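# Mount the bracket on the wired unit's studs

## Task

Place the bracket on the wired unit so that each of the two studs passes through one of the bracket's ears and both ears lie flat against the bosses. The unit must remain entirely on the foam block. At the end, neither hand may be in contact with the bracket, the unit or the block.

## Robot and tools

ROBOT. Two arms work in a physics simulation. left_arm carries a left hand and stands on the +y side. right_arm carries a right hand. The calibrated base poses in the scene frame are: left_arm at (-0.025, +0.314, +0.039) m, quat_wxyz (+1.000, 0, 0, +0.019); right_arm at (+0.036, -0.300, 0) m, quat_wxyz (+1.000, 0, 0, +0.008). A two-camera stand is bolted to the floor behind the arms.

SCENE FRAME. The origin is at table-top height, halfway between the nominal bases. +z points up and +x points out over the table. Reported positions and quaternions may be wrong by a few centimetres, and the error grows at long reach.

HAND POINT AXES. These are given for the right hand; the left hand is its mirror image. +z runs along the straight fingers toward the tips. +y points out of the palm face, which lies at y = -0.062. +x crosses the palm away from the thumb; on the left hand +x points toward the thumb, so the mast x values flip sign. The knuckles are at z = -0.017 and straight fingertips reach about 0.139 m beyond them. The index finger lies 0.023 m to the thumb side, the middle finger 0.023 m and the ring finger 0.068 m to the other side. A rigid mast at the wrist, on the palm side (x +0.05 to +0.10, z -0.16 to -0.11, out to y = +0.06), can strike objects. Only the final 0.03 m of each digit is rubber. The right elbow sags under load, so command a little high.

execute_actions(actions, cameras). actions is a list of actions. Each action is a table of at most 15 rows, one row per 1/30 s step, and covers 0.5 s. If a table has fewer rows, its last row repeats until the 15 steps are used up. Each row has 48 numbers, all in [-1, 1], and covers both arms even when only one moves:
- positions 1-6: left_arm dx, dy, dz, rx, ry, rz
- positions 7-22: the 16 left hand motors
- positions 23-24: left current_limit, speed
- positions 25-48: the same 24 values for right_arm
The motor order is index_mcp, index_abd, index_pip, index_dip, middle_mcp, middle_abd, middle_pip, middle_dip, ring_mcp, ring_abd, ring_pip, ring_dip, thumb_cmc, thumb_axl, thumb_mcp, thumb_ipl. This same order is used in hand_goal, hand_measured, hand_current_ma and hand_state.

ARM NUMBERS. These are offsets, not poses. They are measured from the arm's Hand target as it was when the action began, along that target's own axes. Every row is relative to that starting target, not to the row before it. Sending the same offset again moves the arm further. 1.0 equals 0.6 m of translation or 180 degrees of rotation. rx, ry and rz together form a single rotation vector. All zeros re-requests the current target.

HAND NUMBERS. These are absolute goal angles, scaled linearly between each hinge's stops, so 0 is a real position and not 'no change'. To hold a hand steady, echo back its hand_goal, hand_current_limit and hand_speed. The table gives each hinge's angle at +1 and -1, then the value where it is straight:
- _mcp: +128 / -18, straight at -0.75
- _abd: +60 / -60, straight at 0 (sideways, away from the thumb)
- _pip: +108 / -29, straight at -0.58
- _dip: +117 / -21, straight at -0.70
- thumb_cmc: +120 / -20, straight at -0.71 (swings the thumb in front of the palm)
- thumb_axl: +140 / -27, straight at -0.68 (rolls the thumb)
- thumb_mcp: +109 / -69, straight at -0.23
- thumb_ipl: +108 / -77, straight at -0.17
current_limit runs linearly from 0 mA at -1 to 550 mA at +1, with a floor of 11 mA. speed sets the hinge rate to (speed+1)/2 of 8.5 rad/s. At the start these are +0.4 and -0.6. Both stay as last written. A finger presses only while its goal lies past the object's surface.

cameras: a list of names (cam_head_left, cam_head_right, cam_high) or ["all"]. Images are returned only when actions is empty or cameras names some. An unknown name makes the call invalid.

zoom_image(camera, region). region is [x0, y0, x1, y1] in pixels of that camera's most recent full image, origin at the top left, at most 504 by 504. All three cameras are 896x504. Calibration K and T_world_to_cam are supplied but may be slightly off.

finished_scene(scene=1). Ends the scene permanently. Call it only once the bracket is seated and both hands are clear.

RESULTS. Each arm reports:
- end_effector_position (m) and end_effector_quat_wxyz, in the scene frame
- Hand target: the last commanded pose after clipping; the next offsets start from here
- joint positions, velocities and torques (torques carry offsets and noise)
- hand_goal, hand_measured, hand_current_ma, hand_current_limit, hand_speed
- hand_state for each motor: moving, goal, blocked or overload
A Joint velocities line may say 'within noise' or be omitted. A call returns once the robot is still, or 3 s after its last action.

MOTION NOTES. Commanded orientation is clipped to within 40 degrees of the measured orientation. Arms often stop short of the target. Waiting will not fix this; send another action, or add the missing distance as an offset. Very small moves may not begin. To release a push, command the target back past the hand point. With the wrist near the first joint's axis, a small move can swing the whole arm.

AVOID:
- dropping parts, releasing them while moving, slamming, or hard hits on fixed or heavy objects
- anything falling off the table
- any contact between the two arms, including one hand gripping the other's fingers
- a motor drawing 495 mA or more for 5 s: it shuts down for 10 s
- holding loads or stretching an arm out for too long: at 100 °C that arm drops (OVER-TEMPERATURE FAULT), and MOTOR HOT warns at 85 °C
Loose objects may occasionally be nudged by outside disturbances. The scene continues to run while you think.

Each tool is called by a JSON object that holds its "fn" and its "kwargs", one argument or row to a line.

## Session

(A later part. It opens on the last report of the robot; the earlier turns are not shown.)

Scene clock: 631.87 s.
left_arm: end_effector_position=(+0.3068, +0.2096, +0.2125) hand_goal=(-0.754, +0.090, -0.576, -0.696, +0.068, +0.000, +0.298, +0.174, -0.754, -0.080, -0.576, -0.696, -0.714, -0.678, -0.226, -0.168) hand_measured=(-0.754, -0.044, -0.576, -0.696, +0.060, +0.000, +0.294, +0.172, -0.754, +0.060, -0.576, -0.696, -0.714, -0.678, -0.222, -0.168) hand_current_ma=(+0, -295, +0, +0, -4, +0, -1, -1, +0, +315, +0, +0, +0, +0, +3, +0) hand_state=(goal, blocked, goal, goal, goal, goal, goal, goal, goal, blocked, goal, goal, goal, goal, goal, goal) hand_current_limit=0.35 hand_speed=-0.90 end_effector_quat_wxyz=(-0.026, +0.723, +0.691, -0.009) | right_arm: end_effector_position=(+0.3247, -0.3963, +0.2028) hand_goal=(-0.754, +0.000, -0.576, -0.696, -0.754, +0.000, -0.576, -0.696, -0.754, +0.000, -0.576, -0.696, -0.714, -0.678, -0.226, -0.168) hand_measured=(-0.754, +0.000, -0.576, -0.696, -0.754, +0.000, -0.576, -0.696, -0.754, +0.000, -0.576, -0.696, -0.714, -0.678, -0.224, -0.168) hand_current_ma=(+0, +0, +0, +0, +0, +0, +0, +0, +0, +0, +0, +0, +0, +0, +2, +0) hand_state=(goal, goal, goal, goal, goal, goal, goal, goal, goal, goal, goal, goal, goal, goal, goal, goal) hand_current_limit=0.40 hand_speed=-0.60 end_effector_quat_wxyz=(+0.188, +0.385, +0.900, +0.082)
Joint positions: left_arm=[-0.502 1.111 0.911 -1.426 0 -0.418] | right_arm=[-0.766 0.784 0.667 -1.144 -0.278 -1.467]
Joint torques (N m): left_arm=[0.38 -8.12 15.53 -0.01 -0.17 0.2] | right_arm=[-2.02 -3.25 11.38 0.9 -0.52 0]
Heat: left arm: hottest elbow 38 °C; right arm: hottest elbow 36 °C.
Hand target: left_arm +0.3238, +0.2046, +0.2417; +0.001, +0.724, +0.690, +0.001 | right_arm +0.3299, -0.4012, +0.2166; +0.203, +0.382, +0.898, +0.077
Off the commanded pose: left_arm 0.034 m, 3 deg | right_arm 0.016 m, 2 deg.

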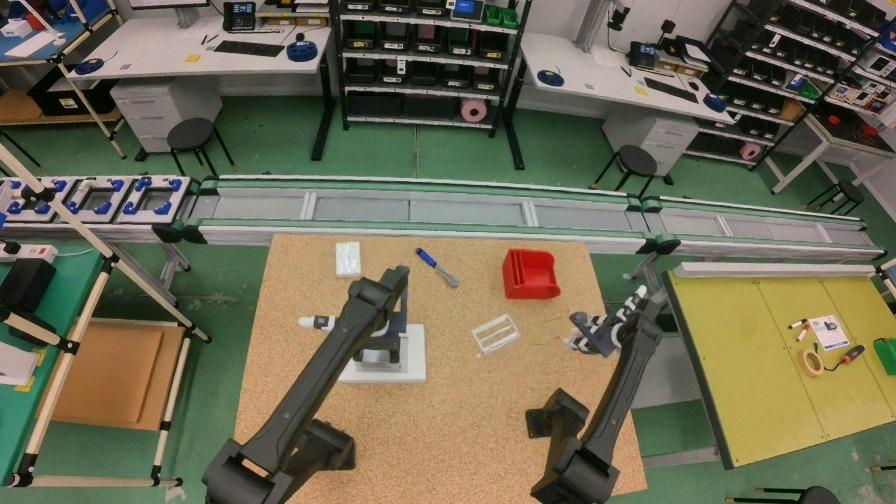

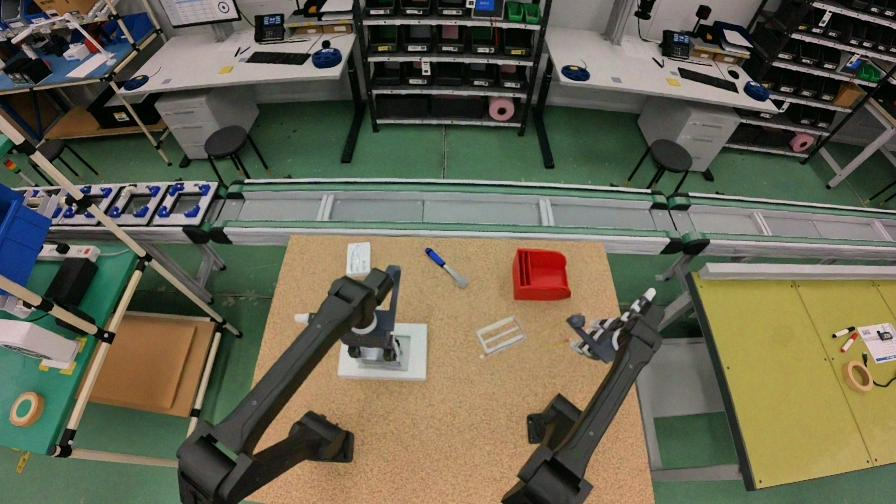

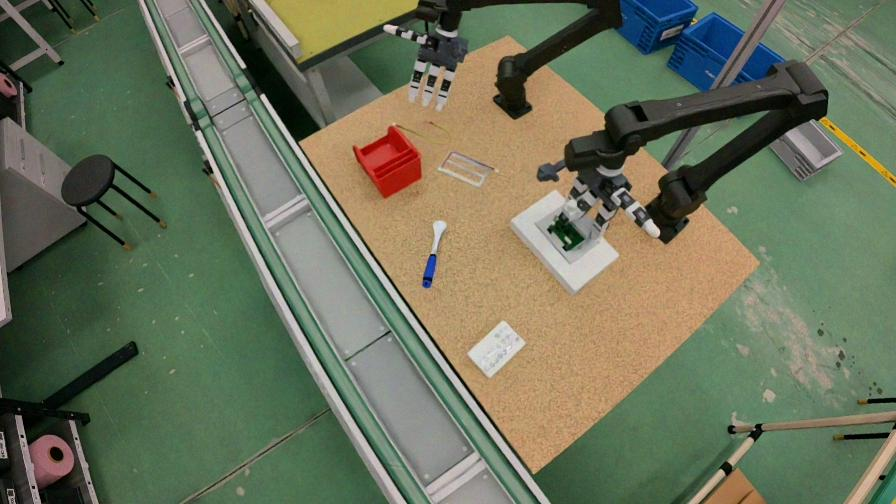

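{"fn": "execute_actions", "kwargs": {
  "actions": [
    [[0,0,-0.04,0,0,0,-0.754,0.09,-0.576,-0.696,0.068,0,0.299,0.174,-0.754,-0.08,-0.576,-0.696,-0.714,-0.678,-0.226,-0.168,0.35,-0.9,0,0,0,0,0,0,-0.754,0,-0.576,-0.696,-0.754,0,-0.576,-0.696,-0.754,0,-0.576,-0.696,-0.714,-0.678,-0.226,-0.168,0.4,-0.6]]
  ],
  "cameras": ["cam_head_left","cam_head_right","cam_high"]
}}

{"fn": "zoom_image", "kwargs": {
  "camera": "cam_high",
  "region": [545, 205, 595, 255]
}}

{"fn": "zoom_image", "kwargs": {
  "camera": "cam_head_left",
  "region": [355, 335, 410, 370]
}}

{"fn": "zoom_image", "kwargs": {
  "camera": "cam_head_right",
  "region": [355, 335, 410, 370]
}}

Scene clock: 637.30 s.
left_arm: end_effector_position=(+0.3111, +0.2075, +0.2415) hand_goal=(-0.754, +0.090, -0.576, -0.696, +0.068, +0.000, +0.298, +0.174, -0.754, -0.080, -0.576, -0.696, -0.714, -0.678, -0.226, -0.168) hand_measured=(-0.752, -0.044, -0.576, -0.696, +0.060, +0.000, +0.294, +0.172, -0.754, +0.060, -0.576, -0.696, -0.714, -0.678, -0.222, -0.168) hand_current_ma=(+1, -295, +0, +0, -4, +0, -1, -1, +0, +315, +0, +0, +0, +0, +3, +0) hand_state=(goal, blocked, goal, goal, goal, goal, goal, goal, goal, blocked, goal, goal, goal, goal, goal, goal) hand_current_limit=0.35 hand_speed=-0.90 end_effector_quat_wxyz=(-0.020, +0.723, +0.691, -0.007) | right_arm: end_effector_position=(+0.3247, -0.3963, +0.2028) hand_goal=(-0.754, +0.000, -0.576, -0.696, -0.754, +0.000, -0.576, -0.696, -0.754, +0.000, -0.576, -0.696, -0.714, -0.678, -0.226, -0.168) hand_measured=(-0.754, +0.000, -0.576, -0.696, -0.754, +0.000, -0.576, -0.696, -0.754, +0.000, -0.576, -0.696, -0.714, -0.678, -0.224, -0.168) hand_current_ma=(+0, +0, +0, +0, +0, +0, +0, +0, +0, +0, +0, +0, +0, +0, +2, +0) hand_state=(goal, goal, goal, goal, goal, goal, goal, goal, goal, goal, goal, goal, goal, goal, goal, goal) hand_current_limit=0.40 hand_speed=-0.60 end_effector_quat_wxyz=(+0.188, +0.385, +0.900, +0.082)
Joint positions: left_arm=[-0.502 1.102 0.979 -1.491 0 -0.418] | right_arm=[-0.766 0.784 0.667 -1.144 -0.278 -1.467]
Joint torques (N m): left_arm=[0.26 -7.94 14.82 -0.05 -0.16 0.2] | right_arm=[-2.08 -3.25 11.38 0.88 -0.51 0]
Heat: left arm: hottest elbow 40 °C; right arm: hottest elbow 36 °C.
Hand target: left_arm +0.3238, +0.2046, +0.2657; +0.000, +0.724, +0.689, +0.000 | right_arm +0.3299, -0.4012, +0.2166; +0.203, +0.382, +0.898, +0.077
Off the commanded pose: left_arm 0.027 m, 3 deg | right_arm 0.016 m, 2 deg.

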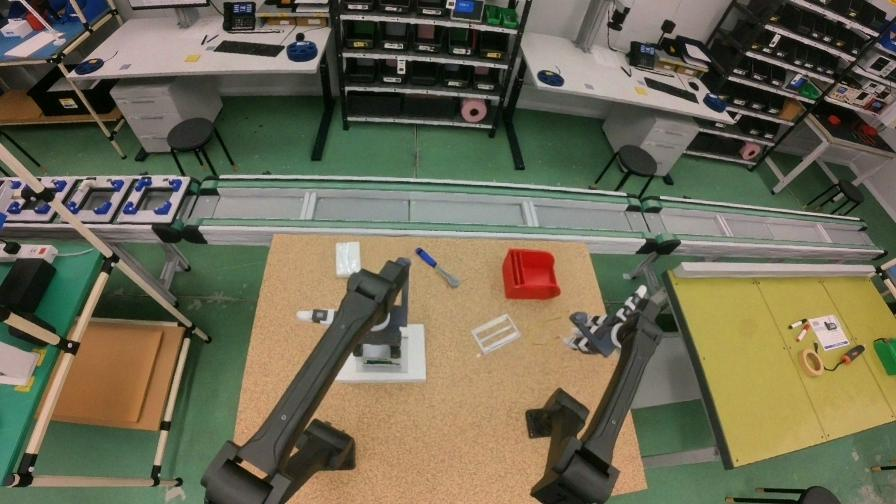

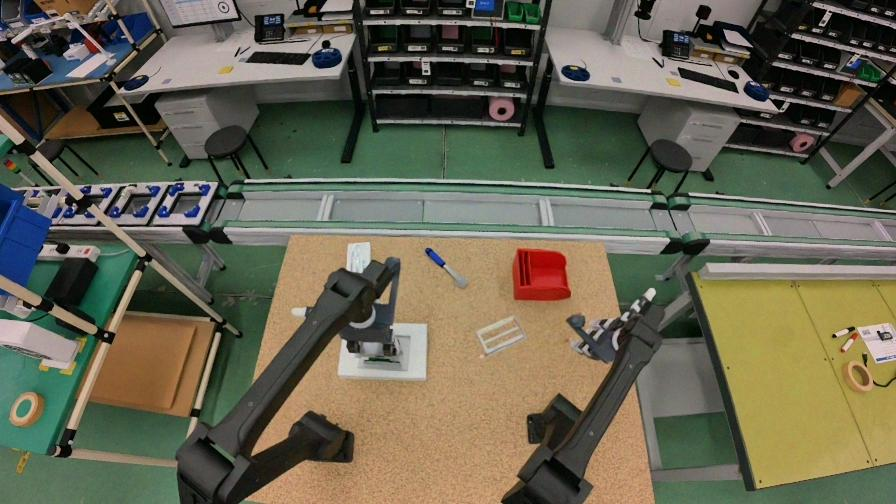

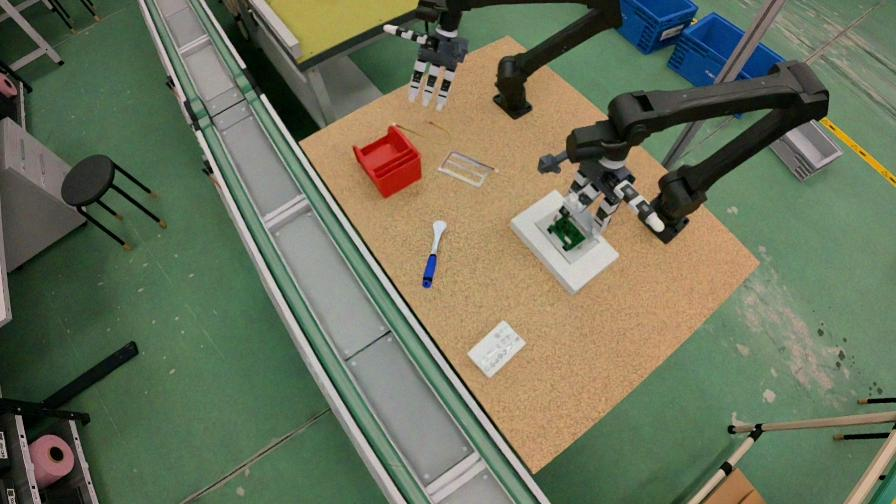

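Scaled by 10.080 from the camera's 896x504 image, which has a finer 1280x720 frame.

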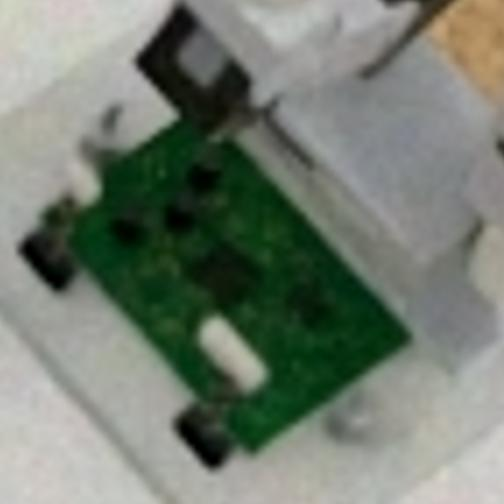

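Scaled by 9.164 from the camera's 896x504 image, which has a finer 1280x720 frame.

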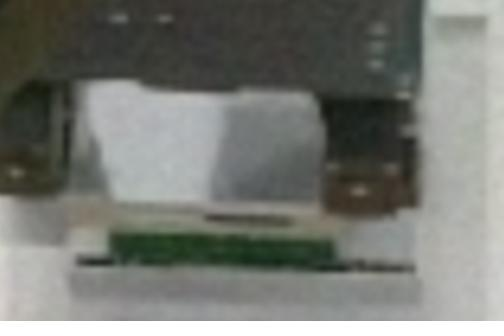

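Scaled by 9.164 from the camera's 896x504 image, which has a finer 1280x720 frame.

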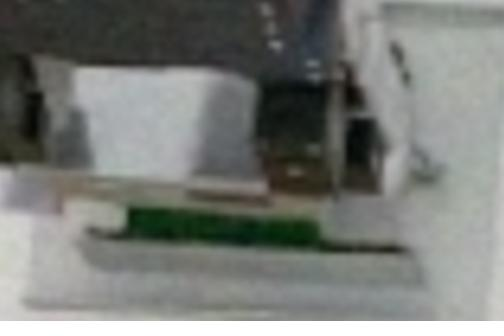

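{"fn": "zoom_image", "kwargs": {
  "camera": "cam_high",
  "region": [548, 210, 564, 226]
}}

{"fn": "zoom_image", "kwargs": {
  "camera": "cam_high",
  "region": [572, 238, 588, 254]
}}

Scaled by 31.500 from the camera's 896x504 image, which has a finer 1280x720 frame.

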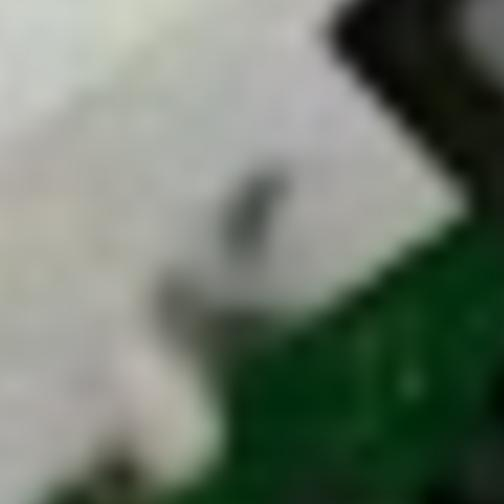

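Scaled by 31.500 from the camera's 896x504 image, which has a finer 1280x720 frame.

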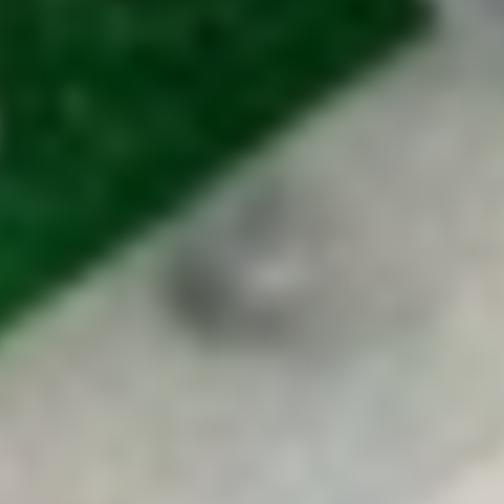

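{"fn": "zoom_image", "kwargs": {
  "camera": "cam_high",
  "region": [560, 234, 576, 254]
}}

{"fn": "zoom_image", "kwargs": {
  "camera": "cam_high",
  "region": [545, 218, 561, 238]
}}

Scaled by 25.200 from the camera's 896x504 image, which has a finer 1280x720 frame.

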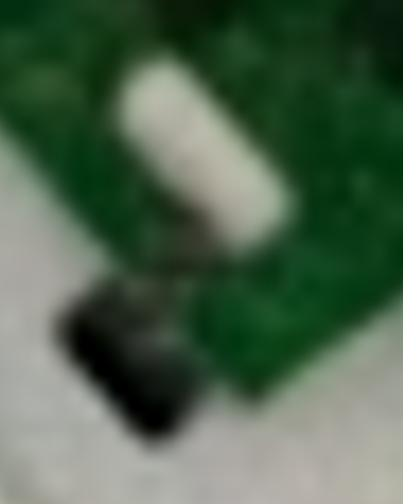

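Scaled by 25.200 from the camera's 896x504 image, which has a finer 1280x720 frame.

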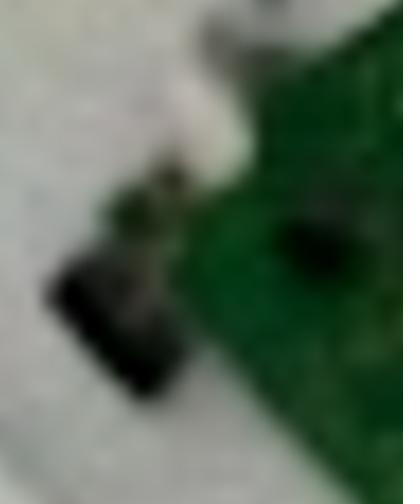

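{"fn": "execute_actions", "kwargs": {
  "actions": [
    [[-0.001,-0.009,0.0845,0,0,0,-0.754,0.09,-0.576,-0.696,0.068,0,0.299,0.174,-0.754,-0.08,-0.576,-0.696,-0.714,-0.678,-0.226,-0.168,0.35,-0.9,0,0,0,0,0,0,-0.754,0,-0.576,-0.696,-0.754,0,-0.576,-0.696,-0.754,0,-0.576,-0.696,-0.714,-0.678,-0.226,-0.168,0.4,-0.6]]
  ],
  "cameras": ["cam_head_left","cam_head_right","cam_high"]
}}

{"fn": "zoom_image", "kwargs": {
  "camera": "cam_high",
  "region": [545, 210, 595, 255]
}}

{"fn": "zoom_image", "kwargs": {
  "camera": "cam_head_left",
  "region": [360, 340, 410, 370]
}}

{"fn": "zoom_image", "kwargs": {
  "camera": "cam_head_right",
  "region": [360, 338, 410, 368]
}}

Scene clock: 694.27 s.
left_arm: end_effector_position=(+0.3161, +0.2048, +0.2156) hand_goal=(-0.754, +0.090, -0.576, -0.696, +0.068, +0.000, +0.298, +0.174, -0.754, -0.080, -0.576, -0.696, -0.714, -0.678, -0.226, -0.168) hand_measured=(-0.752, -0.044, -0.576, -0.696, +0.060, +0.000, +0.294, +0.172, -0.754, +0.060, -0.576, -0.696, -0.714, -0.678, -0.222, -0.168) hand_current_ma=(+1, -295, +0, +0, -4, +0, -1, -1, +0, +315, +0, +0, +0, +0, +2, +0) hand_state=(goal, blocked, goal, goal, goal, goal, goal, goal, goal, blocked, goal, goal, goal, goal, goal, goal) hand_current_limit=0.35 hand_speed=-0.90 end_effector_quat_wxyz=(-0.004, +0.723, +0.691, -0.002) | right_arm: end_effector_position=(+0.3247, -0.3963, +0.2028) hand_goal=(-0.754, +0.000, -0.576, -0.696, -0.754, +0.000, -0.576, -0.696, -0.754, +0.000, -0.576, -0.696, -0.714, -0.678, -0.226, -0.168) hand_measured=(-0.754, +0.000, -0.576, -0.696, -0.754, +0.000, -0.576, -0.696, -0.754, +0.000, -0.576, -0.696, -0.714, -0.678, -0.224, -0.168) hand_current_ma=(+0, +0, +0, +0, +0, +0, +0, +0, +0, +0, +0, +0, +0, +0, +2, +0) hand_state=(goal, goal, goal, goal, goal, goal, goal, goal, goal, goal, goal, goal, goal, goal, goal, goal) hand_current_limit=0.40 hand_speed=-0.60 end_effector_quat_wxyz=(+0.188, +0.385, +0.900, +0.082)
Joint positions: left_arm=[-0.502 1.107 0.909 -1.381 0 -0.418] | right_arm=[-0.766 0.784 0.667 -1.144 -0.278 -1.467]
Joint torques (N m): left_arm=[-0.44 -7.53 9.51 0.94 -0.14 0.12] | right_arm=[-2.02 -3.31 11.38 0.9 -0.52 0]
Heat: left arm: hottest elbow 47 °C; right arm: hottest elbow 36 °C.
Hand target: left_arm +0.3185, +0.2042, +0.2151; +0.001, +0.724, +0.689, +0.000 | right_arm +0.3299, -0.4012, +0.2166; +0.203, +0.382, +0.898, +0.077
Off the commanded pose: left_arm 0.003 m, 1 deg | right_arm 0.016 m, 2 deg.

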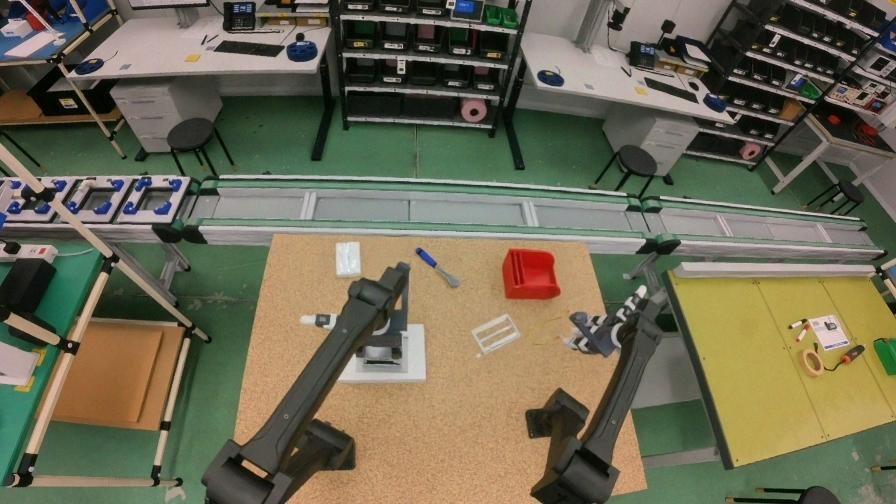

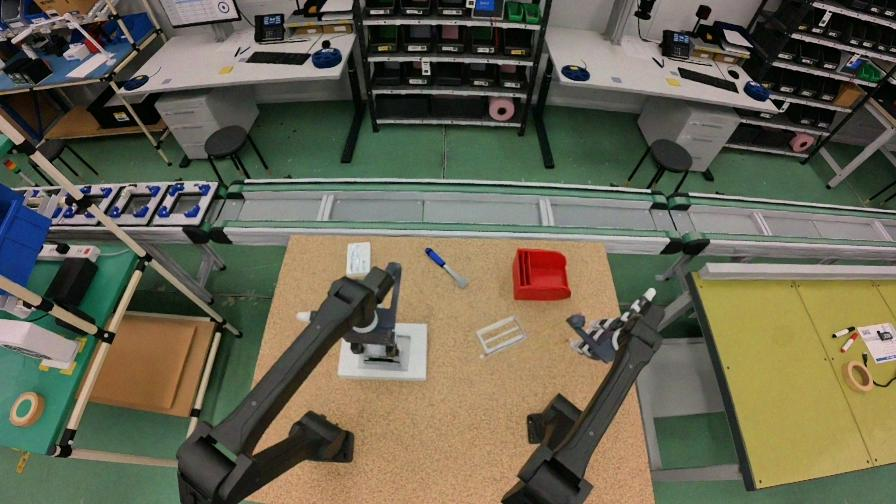

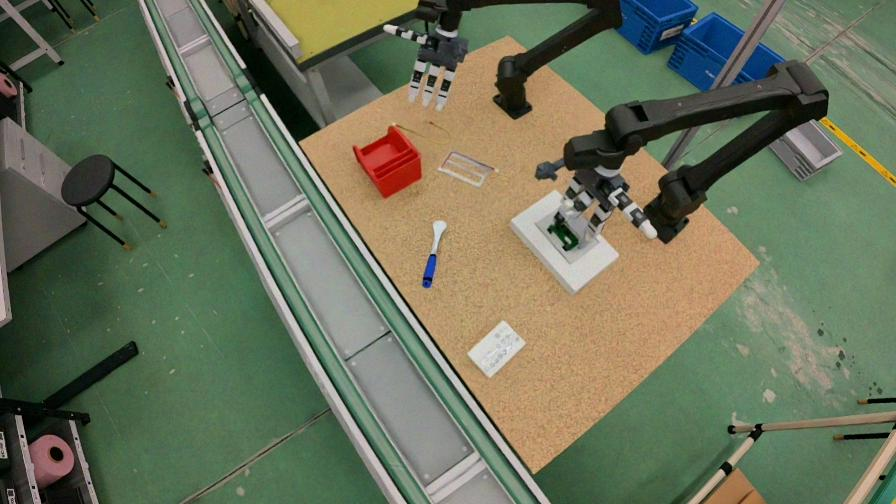

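Scaled by 10.080 from the camera's 896x504 image, which has a finer 1280x720 frame.

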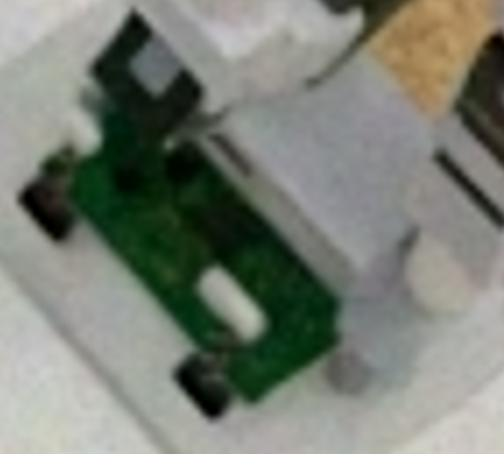

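Scaled by 10.080 from the camera's 896x504 image, which has a finer 1280x720 frame.

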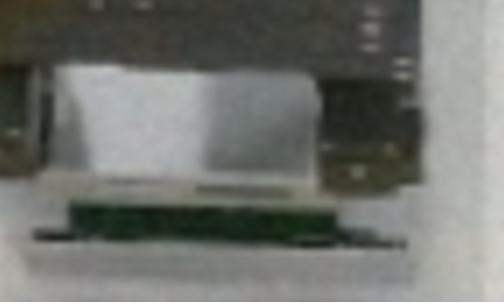

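Scaled by 10.080 from the camera's 896x504 image, which has a finer 1280x720 frame.

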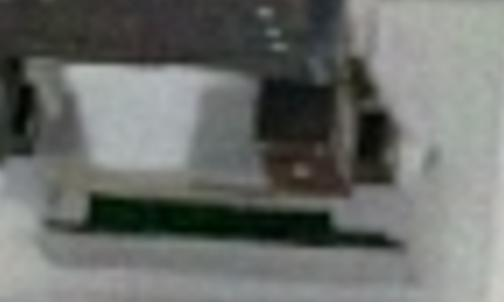

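{"fn": "execute_actions", "kwargs": {
  "actions": [
    [[-0.009,0.012,0.01,0,0,0,-0.754,0.09,-0.576,-0.696,0.068,0,0.299,0.174,-0.754,-0.08,-0.576,-0.696,-0.714,-0.678,-0.226,-0.168,0.35,-0.9,0,0,0,0,0,0,-0.754,0,-0.576,-0.696,-0.754,0,-0.576,-0.696,-0.754,0,-0.576,-0.696,-0.714,-0.678,-0.226,-0.168,0.4,-0.6]]
  ],
  "cameras": ["cam_head_left","cam_head_right","cam_high"]
}}

{"fn": "zoom_image", "kwargs": {
  "camera": "cam_high",
  "region": [545, 210, 595, 255]
}}

{"fn": "zoom_image", "kwargs": {
  "camera": "cam_head_left",
  "region": [360, 340, 410, 370]
}}

{"fn": "zoom_image", "kwargs": {
  "camera": "cam_head_right",
  "region": [360, 338, 410, 368]
}}

Scene clock: 703.53 s.
left_arm: end_effector_position=(+0.3223, +0.2017, +0.2096) hand_goal=(-0.754, +0.090, -0.576, -0.696, +0.068, +0.000, +0.298, +0.174, -0.754, -0.080, -0.576, -0.696, -0.714, -0.678, -0.226, -0.168) hand_measured=(-0.752, -0.044, -0.576, -0.696, +0.060, +0.000, +0.294, +0.172, -0.760, +0.060, -0.580, -0.696, -0.714, -0.678, -0.222, -0.168) hand_current_ma=(+1, -295, +0, +0, -4, +0, -1, -1, -2, +315, -1, +0, +0, +0, +2, +0) hand_state=(goal, blocked, goal, goal, goal, goal, goal, goal, goal, blocked, goal, goal, goal, goal, goal, goal) hand_current_limit=0.35 hand_speed=-0.90 end_effector_quat_wxyz=(-0.004, +0.723, +0.691, -0.001) | right_arm: end_effector_position=(+0.3247, -0.3963, +0.2028) hand_goal=(-0.754, +0.000, -0.576, -0.696, -0.754, +0.000, -0.576, -0.696, -0.754, +0.000, -0.576, -0.696, -0.714, -0.678, -0.226, -0.168) hand_measured=(-0.754, +0.000, -0.576, -0.696, -0.754, +0.000, -0.576, -0.696, -0.754, +0.000, -0.576, -0.696, -0.714, -0.678, -0.224, -0.168) hand_current_ma=(+0, +0, +0, +0, +0, +0, +0, +0, +0, +0, +0, +0, +0, +0, +2, +0) hand_state=(goal, goal, goal, goal, goal, goal, goal, goal, goal, goal, goal, goal, goal, goal, goal, goal) hand_current_limit=0.40 hand_speed=-0.60 end_effector_quat_wxyz=(+0.188, +0.385, +0.900, +0.082)
Joint positions: left_arm=[-0.502 1.13 0.909 -1.357 0 -0.418] | right_arm=[-0.766 0.784 0.667 -1.144 -0.278 -1.467]
Joint torques (N m): left_arm=[-1.03 -7.59 10.03 0.92 -0.13 0.07] | right_arm=[-2.02 -3.19 11.4 0.9 -0.52 0]
Heat: left arm: hottest elbow 45 °C; right arm: hottest elbow 36 °C.
Hand target: left_arm +0.3254, +0.1984, +0.2091; +0.001, +0.724, +0.689, +0.000 | right_arm +0.3299, -0.4012, +0.2166; +0.203, +0.382, +0.898, +0.077
Off the commanded pose: left_arm 0.005 m, 1 deg | right_arm 0.016 m, 2 deg.

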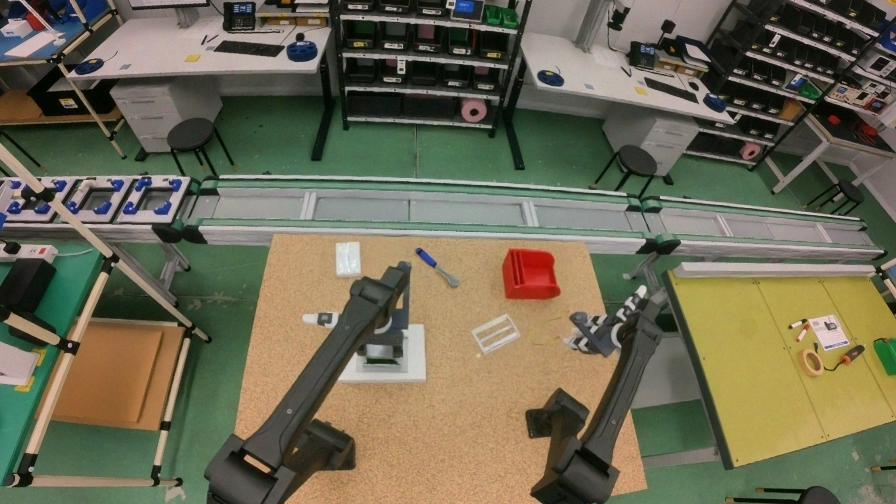

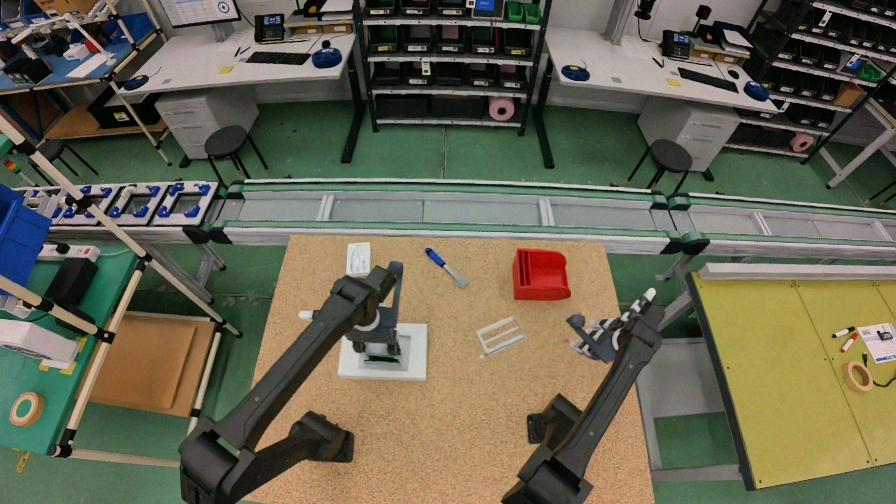

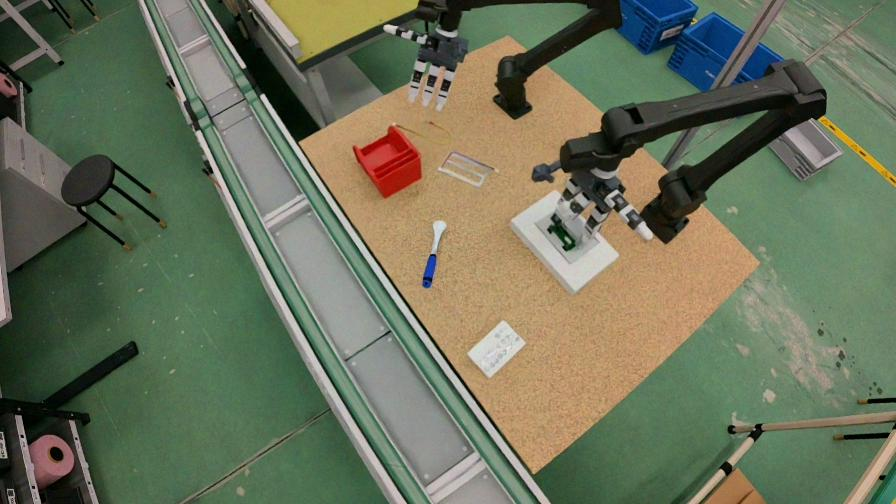

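Scaled by 10.080 from the camera's 896x504 image, which has a finer 1280x720 frame.

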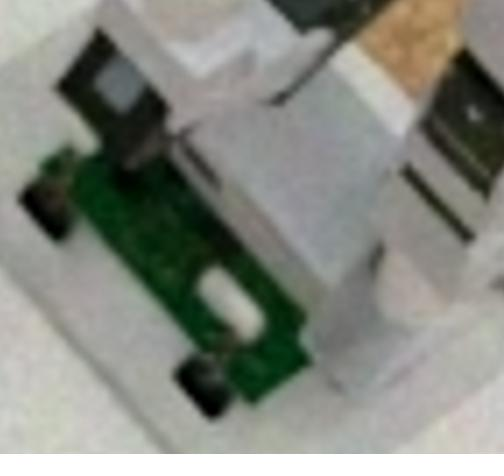

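Scaled by 10.080 from the camera's 896x504 image, which has a finer 1280x720 frame.

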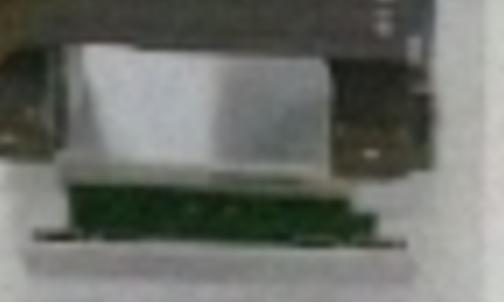

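Scaled by 10.080 from the camera's 896x504 image, which has a finer 1280x720 frame.

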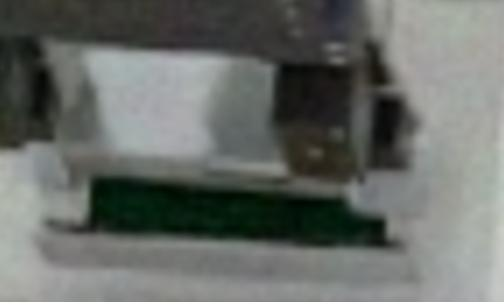

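{"fn": "zoom_image", "kwargs": {
  "camera": "cam_high",
  "region": [558, 218, 584, 244]
}}

{"fn": "zoom_image", "kwargs": {
  "camera": "cam_head_right",
  "region": [362, 346, 406, 366]
}}

{"fn": "zoom_image", "kwargs": {
  "camera": "cam_head_left",
  "region": [360, 346, 404, 370]
}}

Scaled by 19.385 from the camera's 896x504 image, which has a finer 1280x720 frame.

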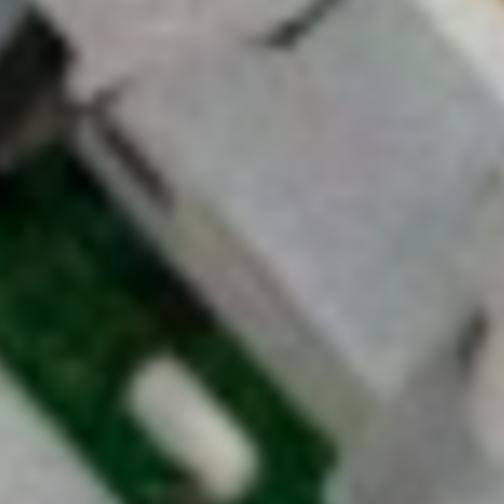

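Scaled by 11.455 from the camera's 896x504 image, which has a finer 1280x720 frame.

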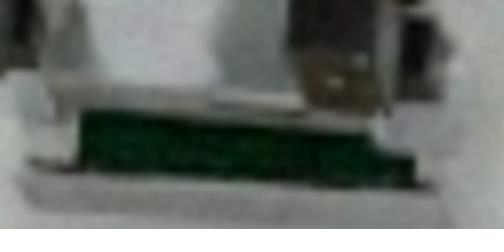

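Scaled by 11.455 from the camera's 896x504 image, which has a finer 1280x720 frame.

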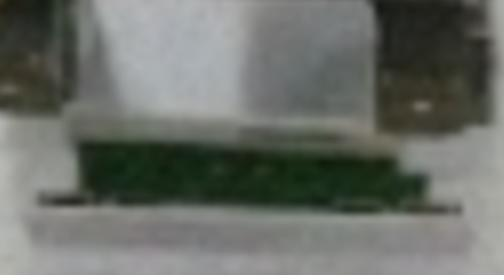

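{"fn": "execute_actions", "kwargs": {
  "actions": []
}}

Scene clock: 725.80 s.
left_arm: end_effector_position=(+0.3223, +0.2017, +0.2096) hand_goal=(-0.754, +0.090, -0.576, -0.696, +0.068, +0.000, +0.298, +0.174, -0.754, -0.080, -0.576, -0.696, -0.714, -0.678, -0.226, -0.168) hand_measured=(-0.752, -0.044, -0.576, -0.696, +0.060, +0.000, +0.294, +0.172, -0.760, +0.060, -0.580, -0.696, -0.714, -0.678, -0.222, -0.168) hand_current_ma=(+1, -295, +0, +0, -4, +0, -1, -1, -2, +315, -1, +0, +0, +0, +2, +0) hand_state=(goal, blocked, goal, goal, goal, goal, goal, goal, goal, blocked, goal, goal, goal, goal, goal, goal) hand_current_limit=0.35 hand_speed=-0.90 end_effector_quat_wxyz=(-0.004, +0.723, +0.691, -0.001) | right_arm: end_effector_position=(+0.3247, -0.3963, +0.2028) hand_goal=(-0.754, +0.000, -0.576, -0.696, -0.754, +0.000, -0.576, -0.696, -0.754, +0.000, -0.576, -0.696, -0.714, -0.678, -0.226, -0.168) hand_measured=(-0.754, +0.000, -0.576, -0.696, -0.754, +0.000, -0.576, -0.696, -0.754, +0.000, -0.576, -0.696, -0.714, -0.678, -0.224, -0.168) hand_current_ma=(+0, +0, +0, +0, +0, +0, +0, +0, +0, +0, +0, +0, +0, +0, +2, +0) hand_state=(goal, goal, goal, goal, goal, goal, goal, goal, goal, goal, goal, goal, goal, goal, goal, goal) hand_current_limit=0.40 hand_speed=-0.60 end_effector_quat_wxyz=(+0.188, +0.385, +0.900, +0.082)
Joint positions: left_arm=[-0.502 1.13 0.909 -1.357 0 -0.418] | right_arm=[-0.766 0.784 0.667 -1.144 -0.278 -1.467]
Joint velocities: within noise
Joint torques (N m): left_arm=[-0.97 -7.36 10.02 1.05 -0.15 0.05] | right_arm=[-2.08 -3.19 11.37 0.88 -0.52 0.01]
Heat: left arm: hottest elbow 42 °C; right arm: hottest elbow 36 °C.
Hand target: left_arm +0.3254, +0.1984, +0.2091; +0.001, +0.724, +0.689, +0.000 | right_arm +0.3299, -0.4012, +0.2166; +0.203, +0.382, +0.898, +0.077
Off the commanded pose: left_arm 0.005 m, 1 deg | right_arm 0.016 m, 2 deg.

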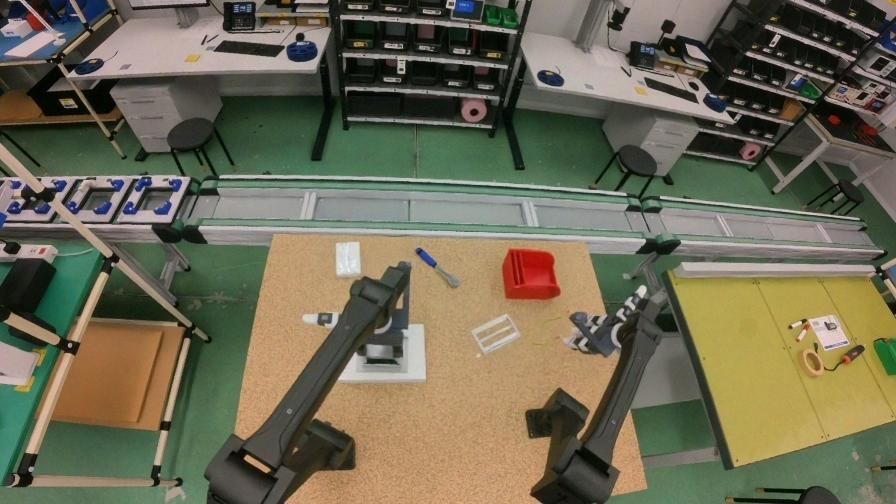

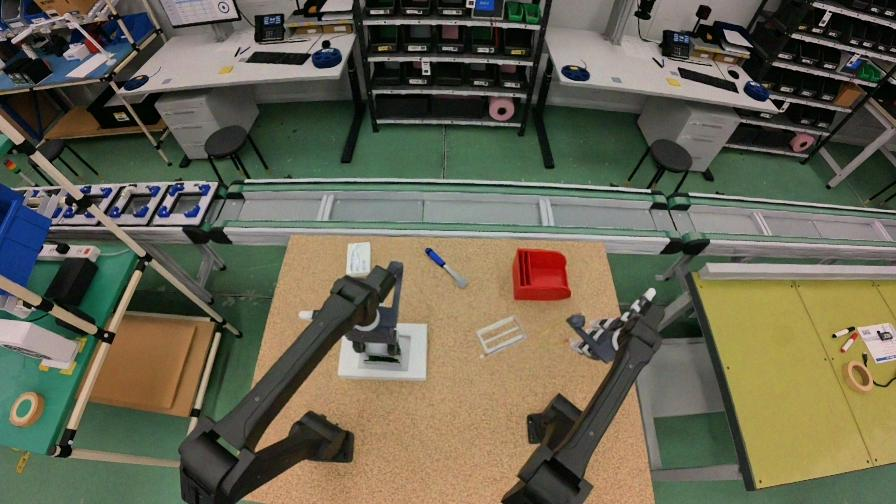

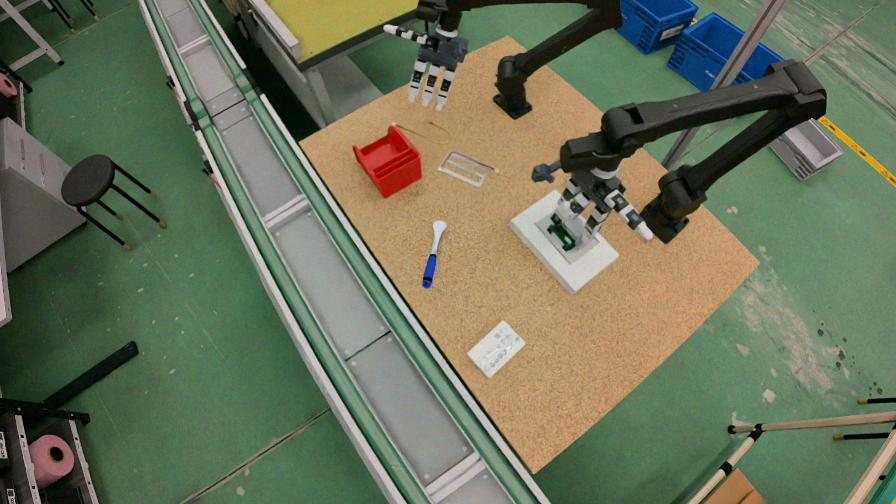

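{"fn": "zoom_image", "kwargs": {
  "camera": "cam_high",
  "region": [545, 200, 600, 255]
}}

{"fn": "zoom_image", "kwargs": {
  "camera": "cam_head_left",
  "region": [350, 320, 410, 380]
}}

{"fn": "zoom_image", "kwargs": {
  "camera": "cam_head_right",
  "region": [350, 320, 410, 380]
}}

Scaled by 9.164 from the camera's 896x504 image, which has a finer 1280x720 frame.

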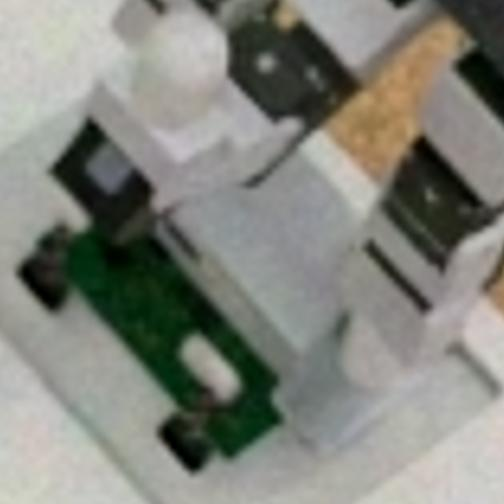

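Scaled by 8.400 from the camera's 896x504 image, which has a finer 1280x720 frame.

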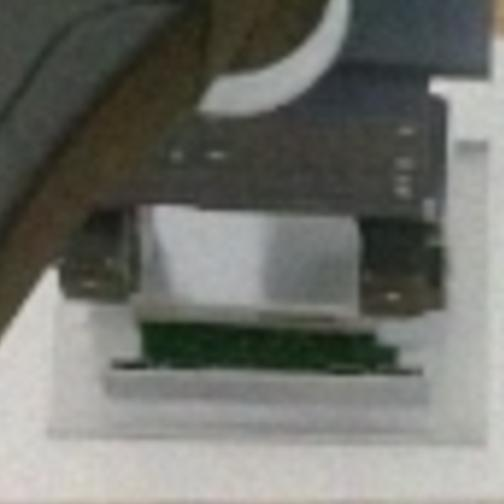

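Scaled by 8.400 from the camera's 896x504 image, which has a finer 1280x720 frame.

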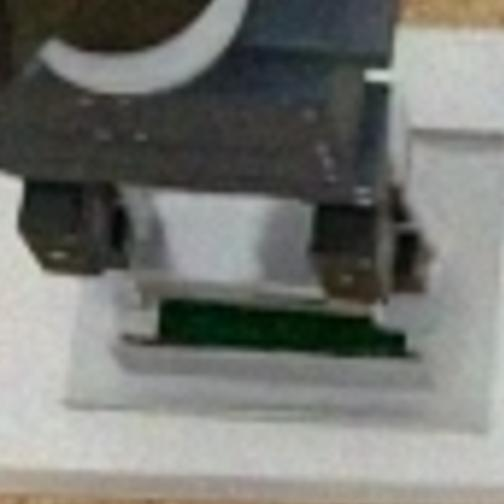

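{"fn": "execute_actions", "kwargs": {
  "actions": [
    [[0,0,-0.045,0,0,0,-0.754,0.09,-0.576,-0.696,0.479,0,0.883,0.464,-0.754,-0.08,-0.576,-0.696,-0.714,-0.678,-0.226,-0.168,0.35,-0.9,0,0,0,0,0,0,-0.754,0,-0.576,-0.696,-0.754,0,-0.576,-0.696,-0.754,0,-0.576,-0.696,-0.714,-0.678,-0.226,-0.168,0.4,-0.6]],
    [[0,0,0,0,0,0,-0.754,0.09,-0.576,-0.696,0.479,0,0.883,0.464,-0.754,-0.08,-0.576,-0.696,-0.714,-0.678,-0.226,-0.168,0.35,-0.9,0,0,0,0,0,0,-0.754,0,-0.576,-0.696,-0.754,0,-0.576,-0.696,-0.754,0,-0.576,-0.696,-0.714,-0.678,-0.226,-0.168,0.4,-0.6]]
  ],
  "cameras": ["cam_head_left","cam_head_right","cam_high"]
}}

{"fn": "zoom_image", "kwargs": {
  "camera": "cam_high",
  "region": [545, 200, 600, 255]
}}

{"fn": "zoom_image", "kwargs": {
  "camera": "cam_head_left",
  "region": [350, 320, 410, 380]
}}

{"fn": "zoom_image", "kwargs": {
  "camera": "cam_head_right",
  "region": [350, 320, 410, 380]
}}

Scene clock: 753.13 s.
left_arm: end_effector_position=(+0.3125, +0.2066, +0.2087) hand_goal=(-0.754, +0.090, -0.576, -0.696, +0.478, +0.000, +0.882, +0.464, -0.754, -0.080, -0.576, -0.696, -0.714, -0.678, -0.226, -0.168) hand_measured=(-0.752, -0.044, -0.574, -0.696, +0.380, +0.000, +0.644, +0.456, -0.750, +0.060, -0.576, -0.696, -0.714, -0.678, -0.222, -0.168) hand_current_ma=(+1, -295, +0, +0, -244, +0, -371, -3, +1, +315, +0, +0, +0, +0, +2, +0) hand_state=(goal, blocked, goal, goal, blocked, goal, blocked, goal, goal, blocked, goal, goal, goal, goal, goal, goal) hand_current_limit=0.35 hand_speed=-0.90 end_effector_quat_wxyz=(-0.024, +0.723, +0.691, -0.009) | right_arm: end_effector_position=(+0.3247, -0.3963, +0.2028) hand_goal=(-0.754, +0.000, -0.576, -0.696, -0.754, +0.000, -0.576, -0.696, -0.754, +0.000, -0.576, -0.696, -0.714, -0.678, -0.226, -0.168) hand_measured=(-0.754, +0.000, -0.576, -0.696, -0.754, +0.000, -0.576, -0.696, -0.754, +0.000, -0.576, -0.696, -0.714, -0.678, -0.224, -0.168) hand_current_ma=(+0, +0, +0, +0, +0, +0, +0, +0, +0, +0, +0, +0, +0, +0, +2, +0) hand_state=(goal, goal, goal, goal, goal, goal, goal, goal, goal, goal, goal, goal, goal, goal, goal, goal) hand_current_limit=0.40 hand_speed=-0.60 end_effector_quat_wxyz=(+0.188, +0.385, +0.900, +0.082)
Joint positions: left_arm=[-0.502 1.128 0.912 -1.405 0 -0.418] | right_arm=[-0.766 0.784 0.667 -1.144 -0.278 -1.467]
Joint torques (N m): left_arm=[-1.03 -8.47 15.01 -0.08 -0.12 0.04] | right_arm=[-2.02 -3.19 11.38 0.88 -0.52 0]
Heat: left arm: hottest elbow 41 °C; right arm: hottest elbow 36 °C.
Hand target: left_arm +0.3253, +0.1985, +0.2359; +0.000, +0.724, +0.689, +0.000 | right_arm +0.3299, -0.4012, +0.2166; +0.203, +0.382, +0.898, +0.077
Off the commanded pose: left_arm 0.031 m, 3 deg | right_arm 0.016 m, 2 deg.

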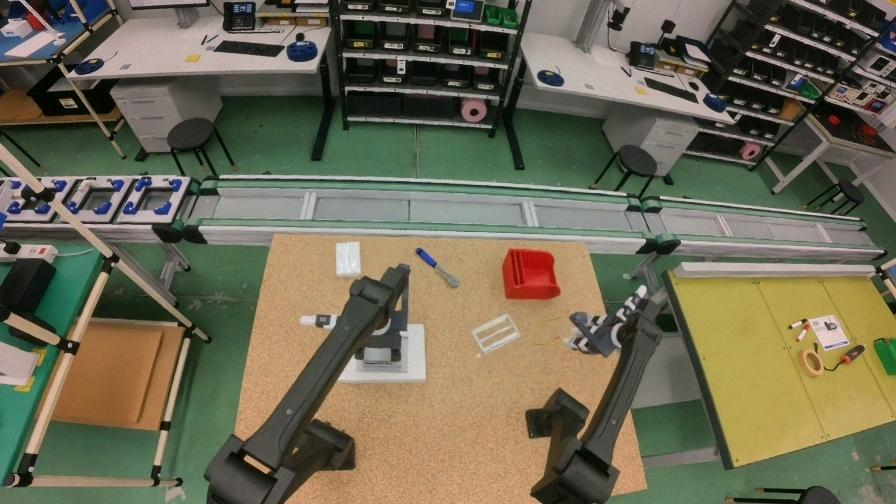

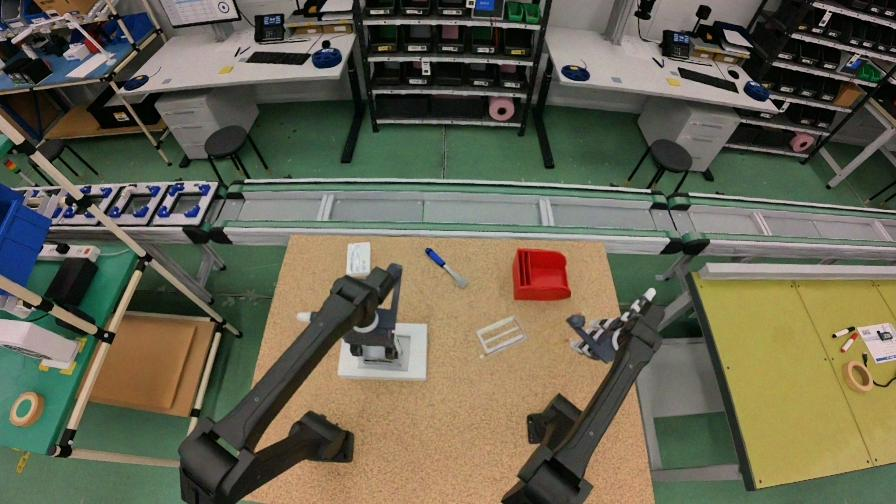

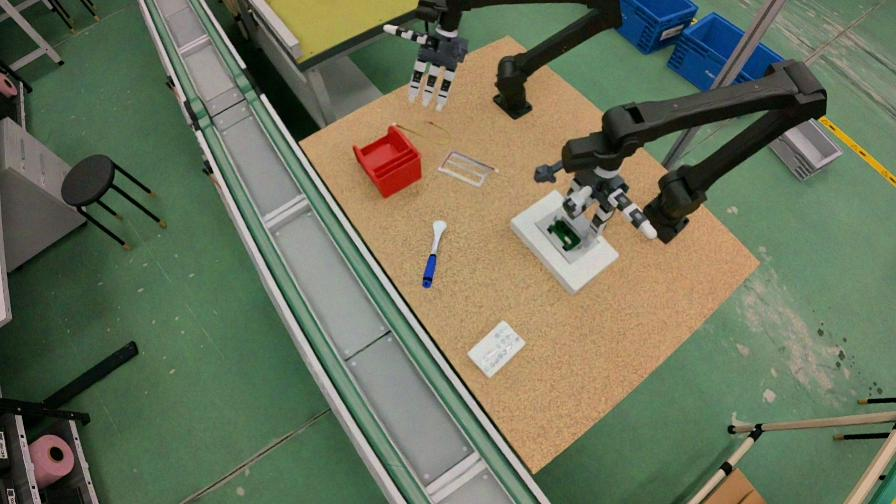

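Scaled by 9.164 from the camera's 896x504 image, which has a finer 1280x720 frame.

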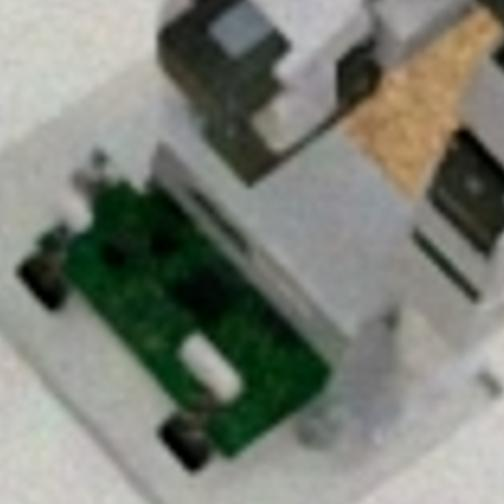

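Scaled by 8.400 from the camera's 896x504 image, which has a finer 1280x720 frame.

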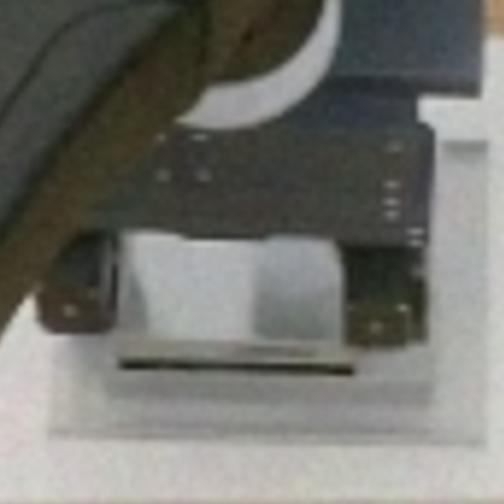

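Scaled by 8.400 from the camera's 896x504 image, which has a finer 1280x720 frame.

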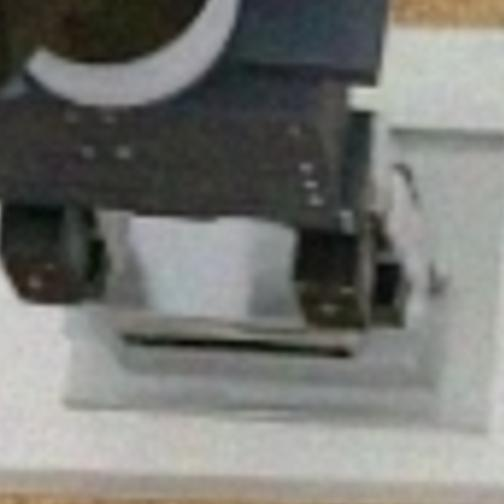

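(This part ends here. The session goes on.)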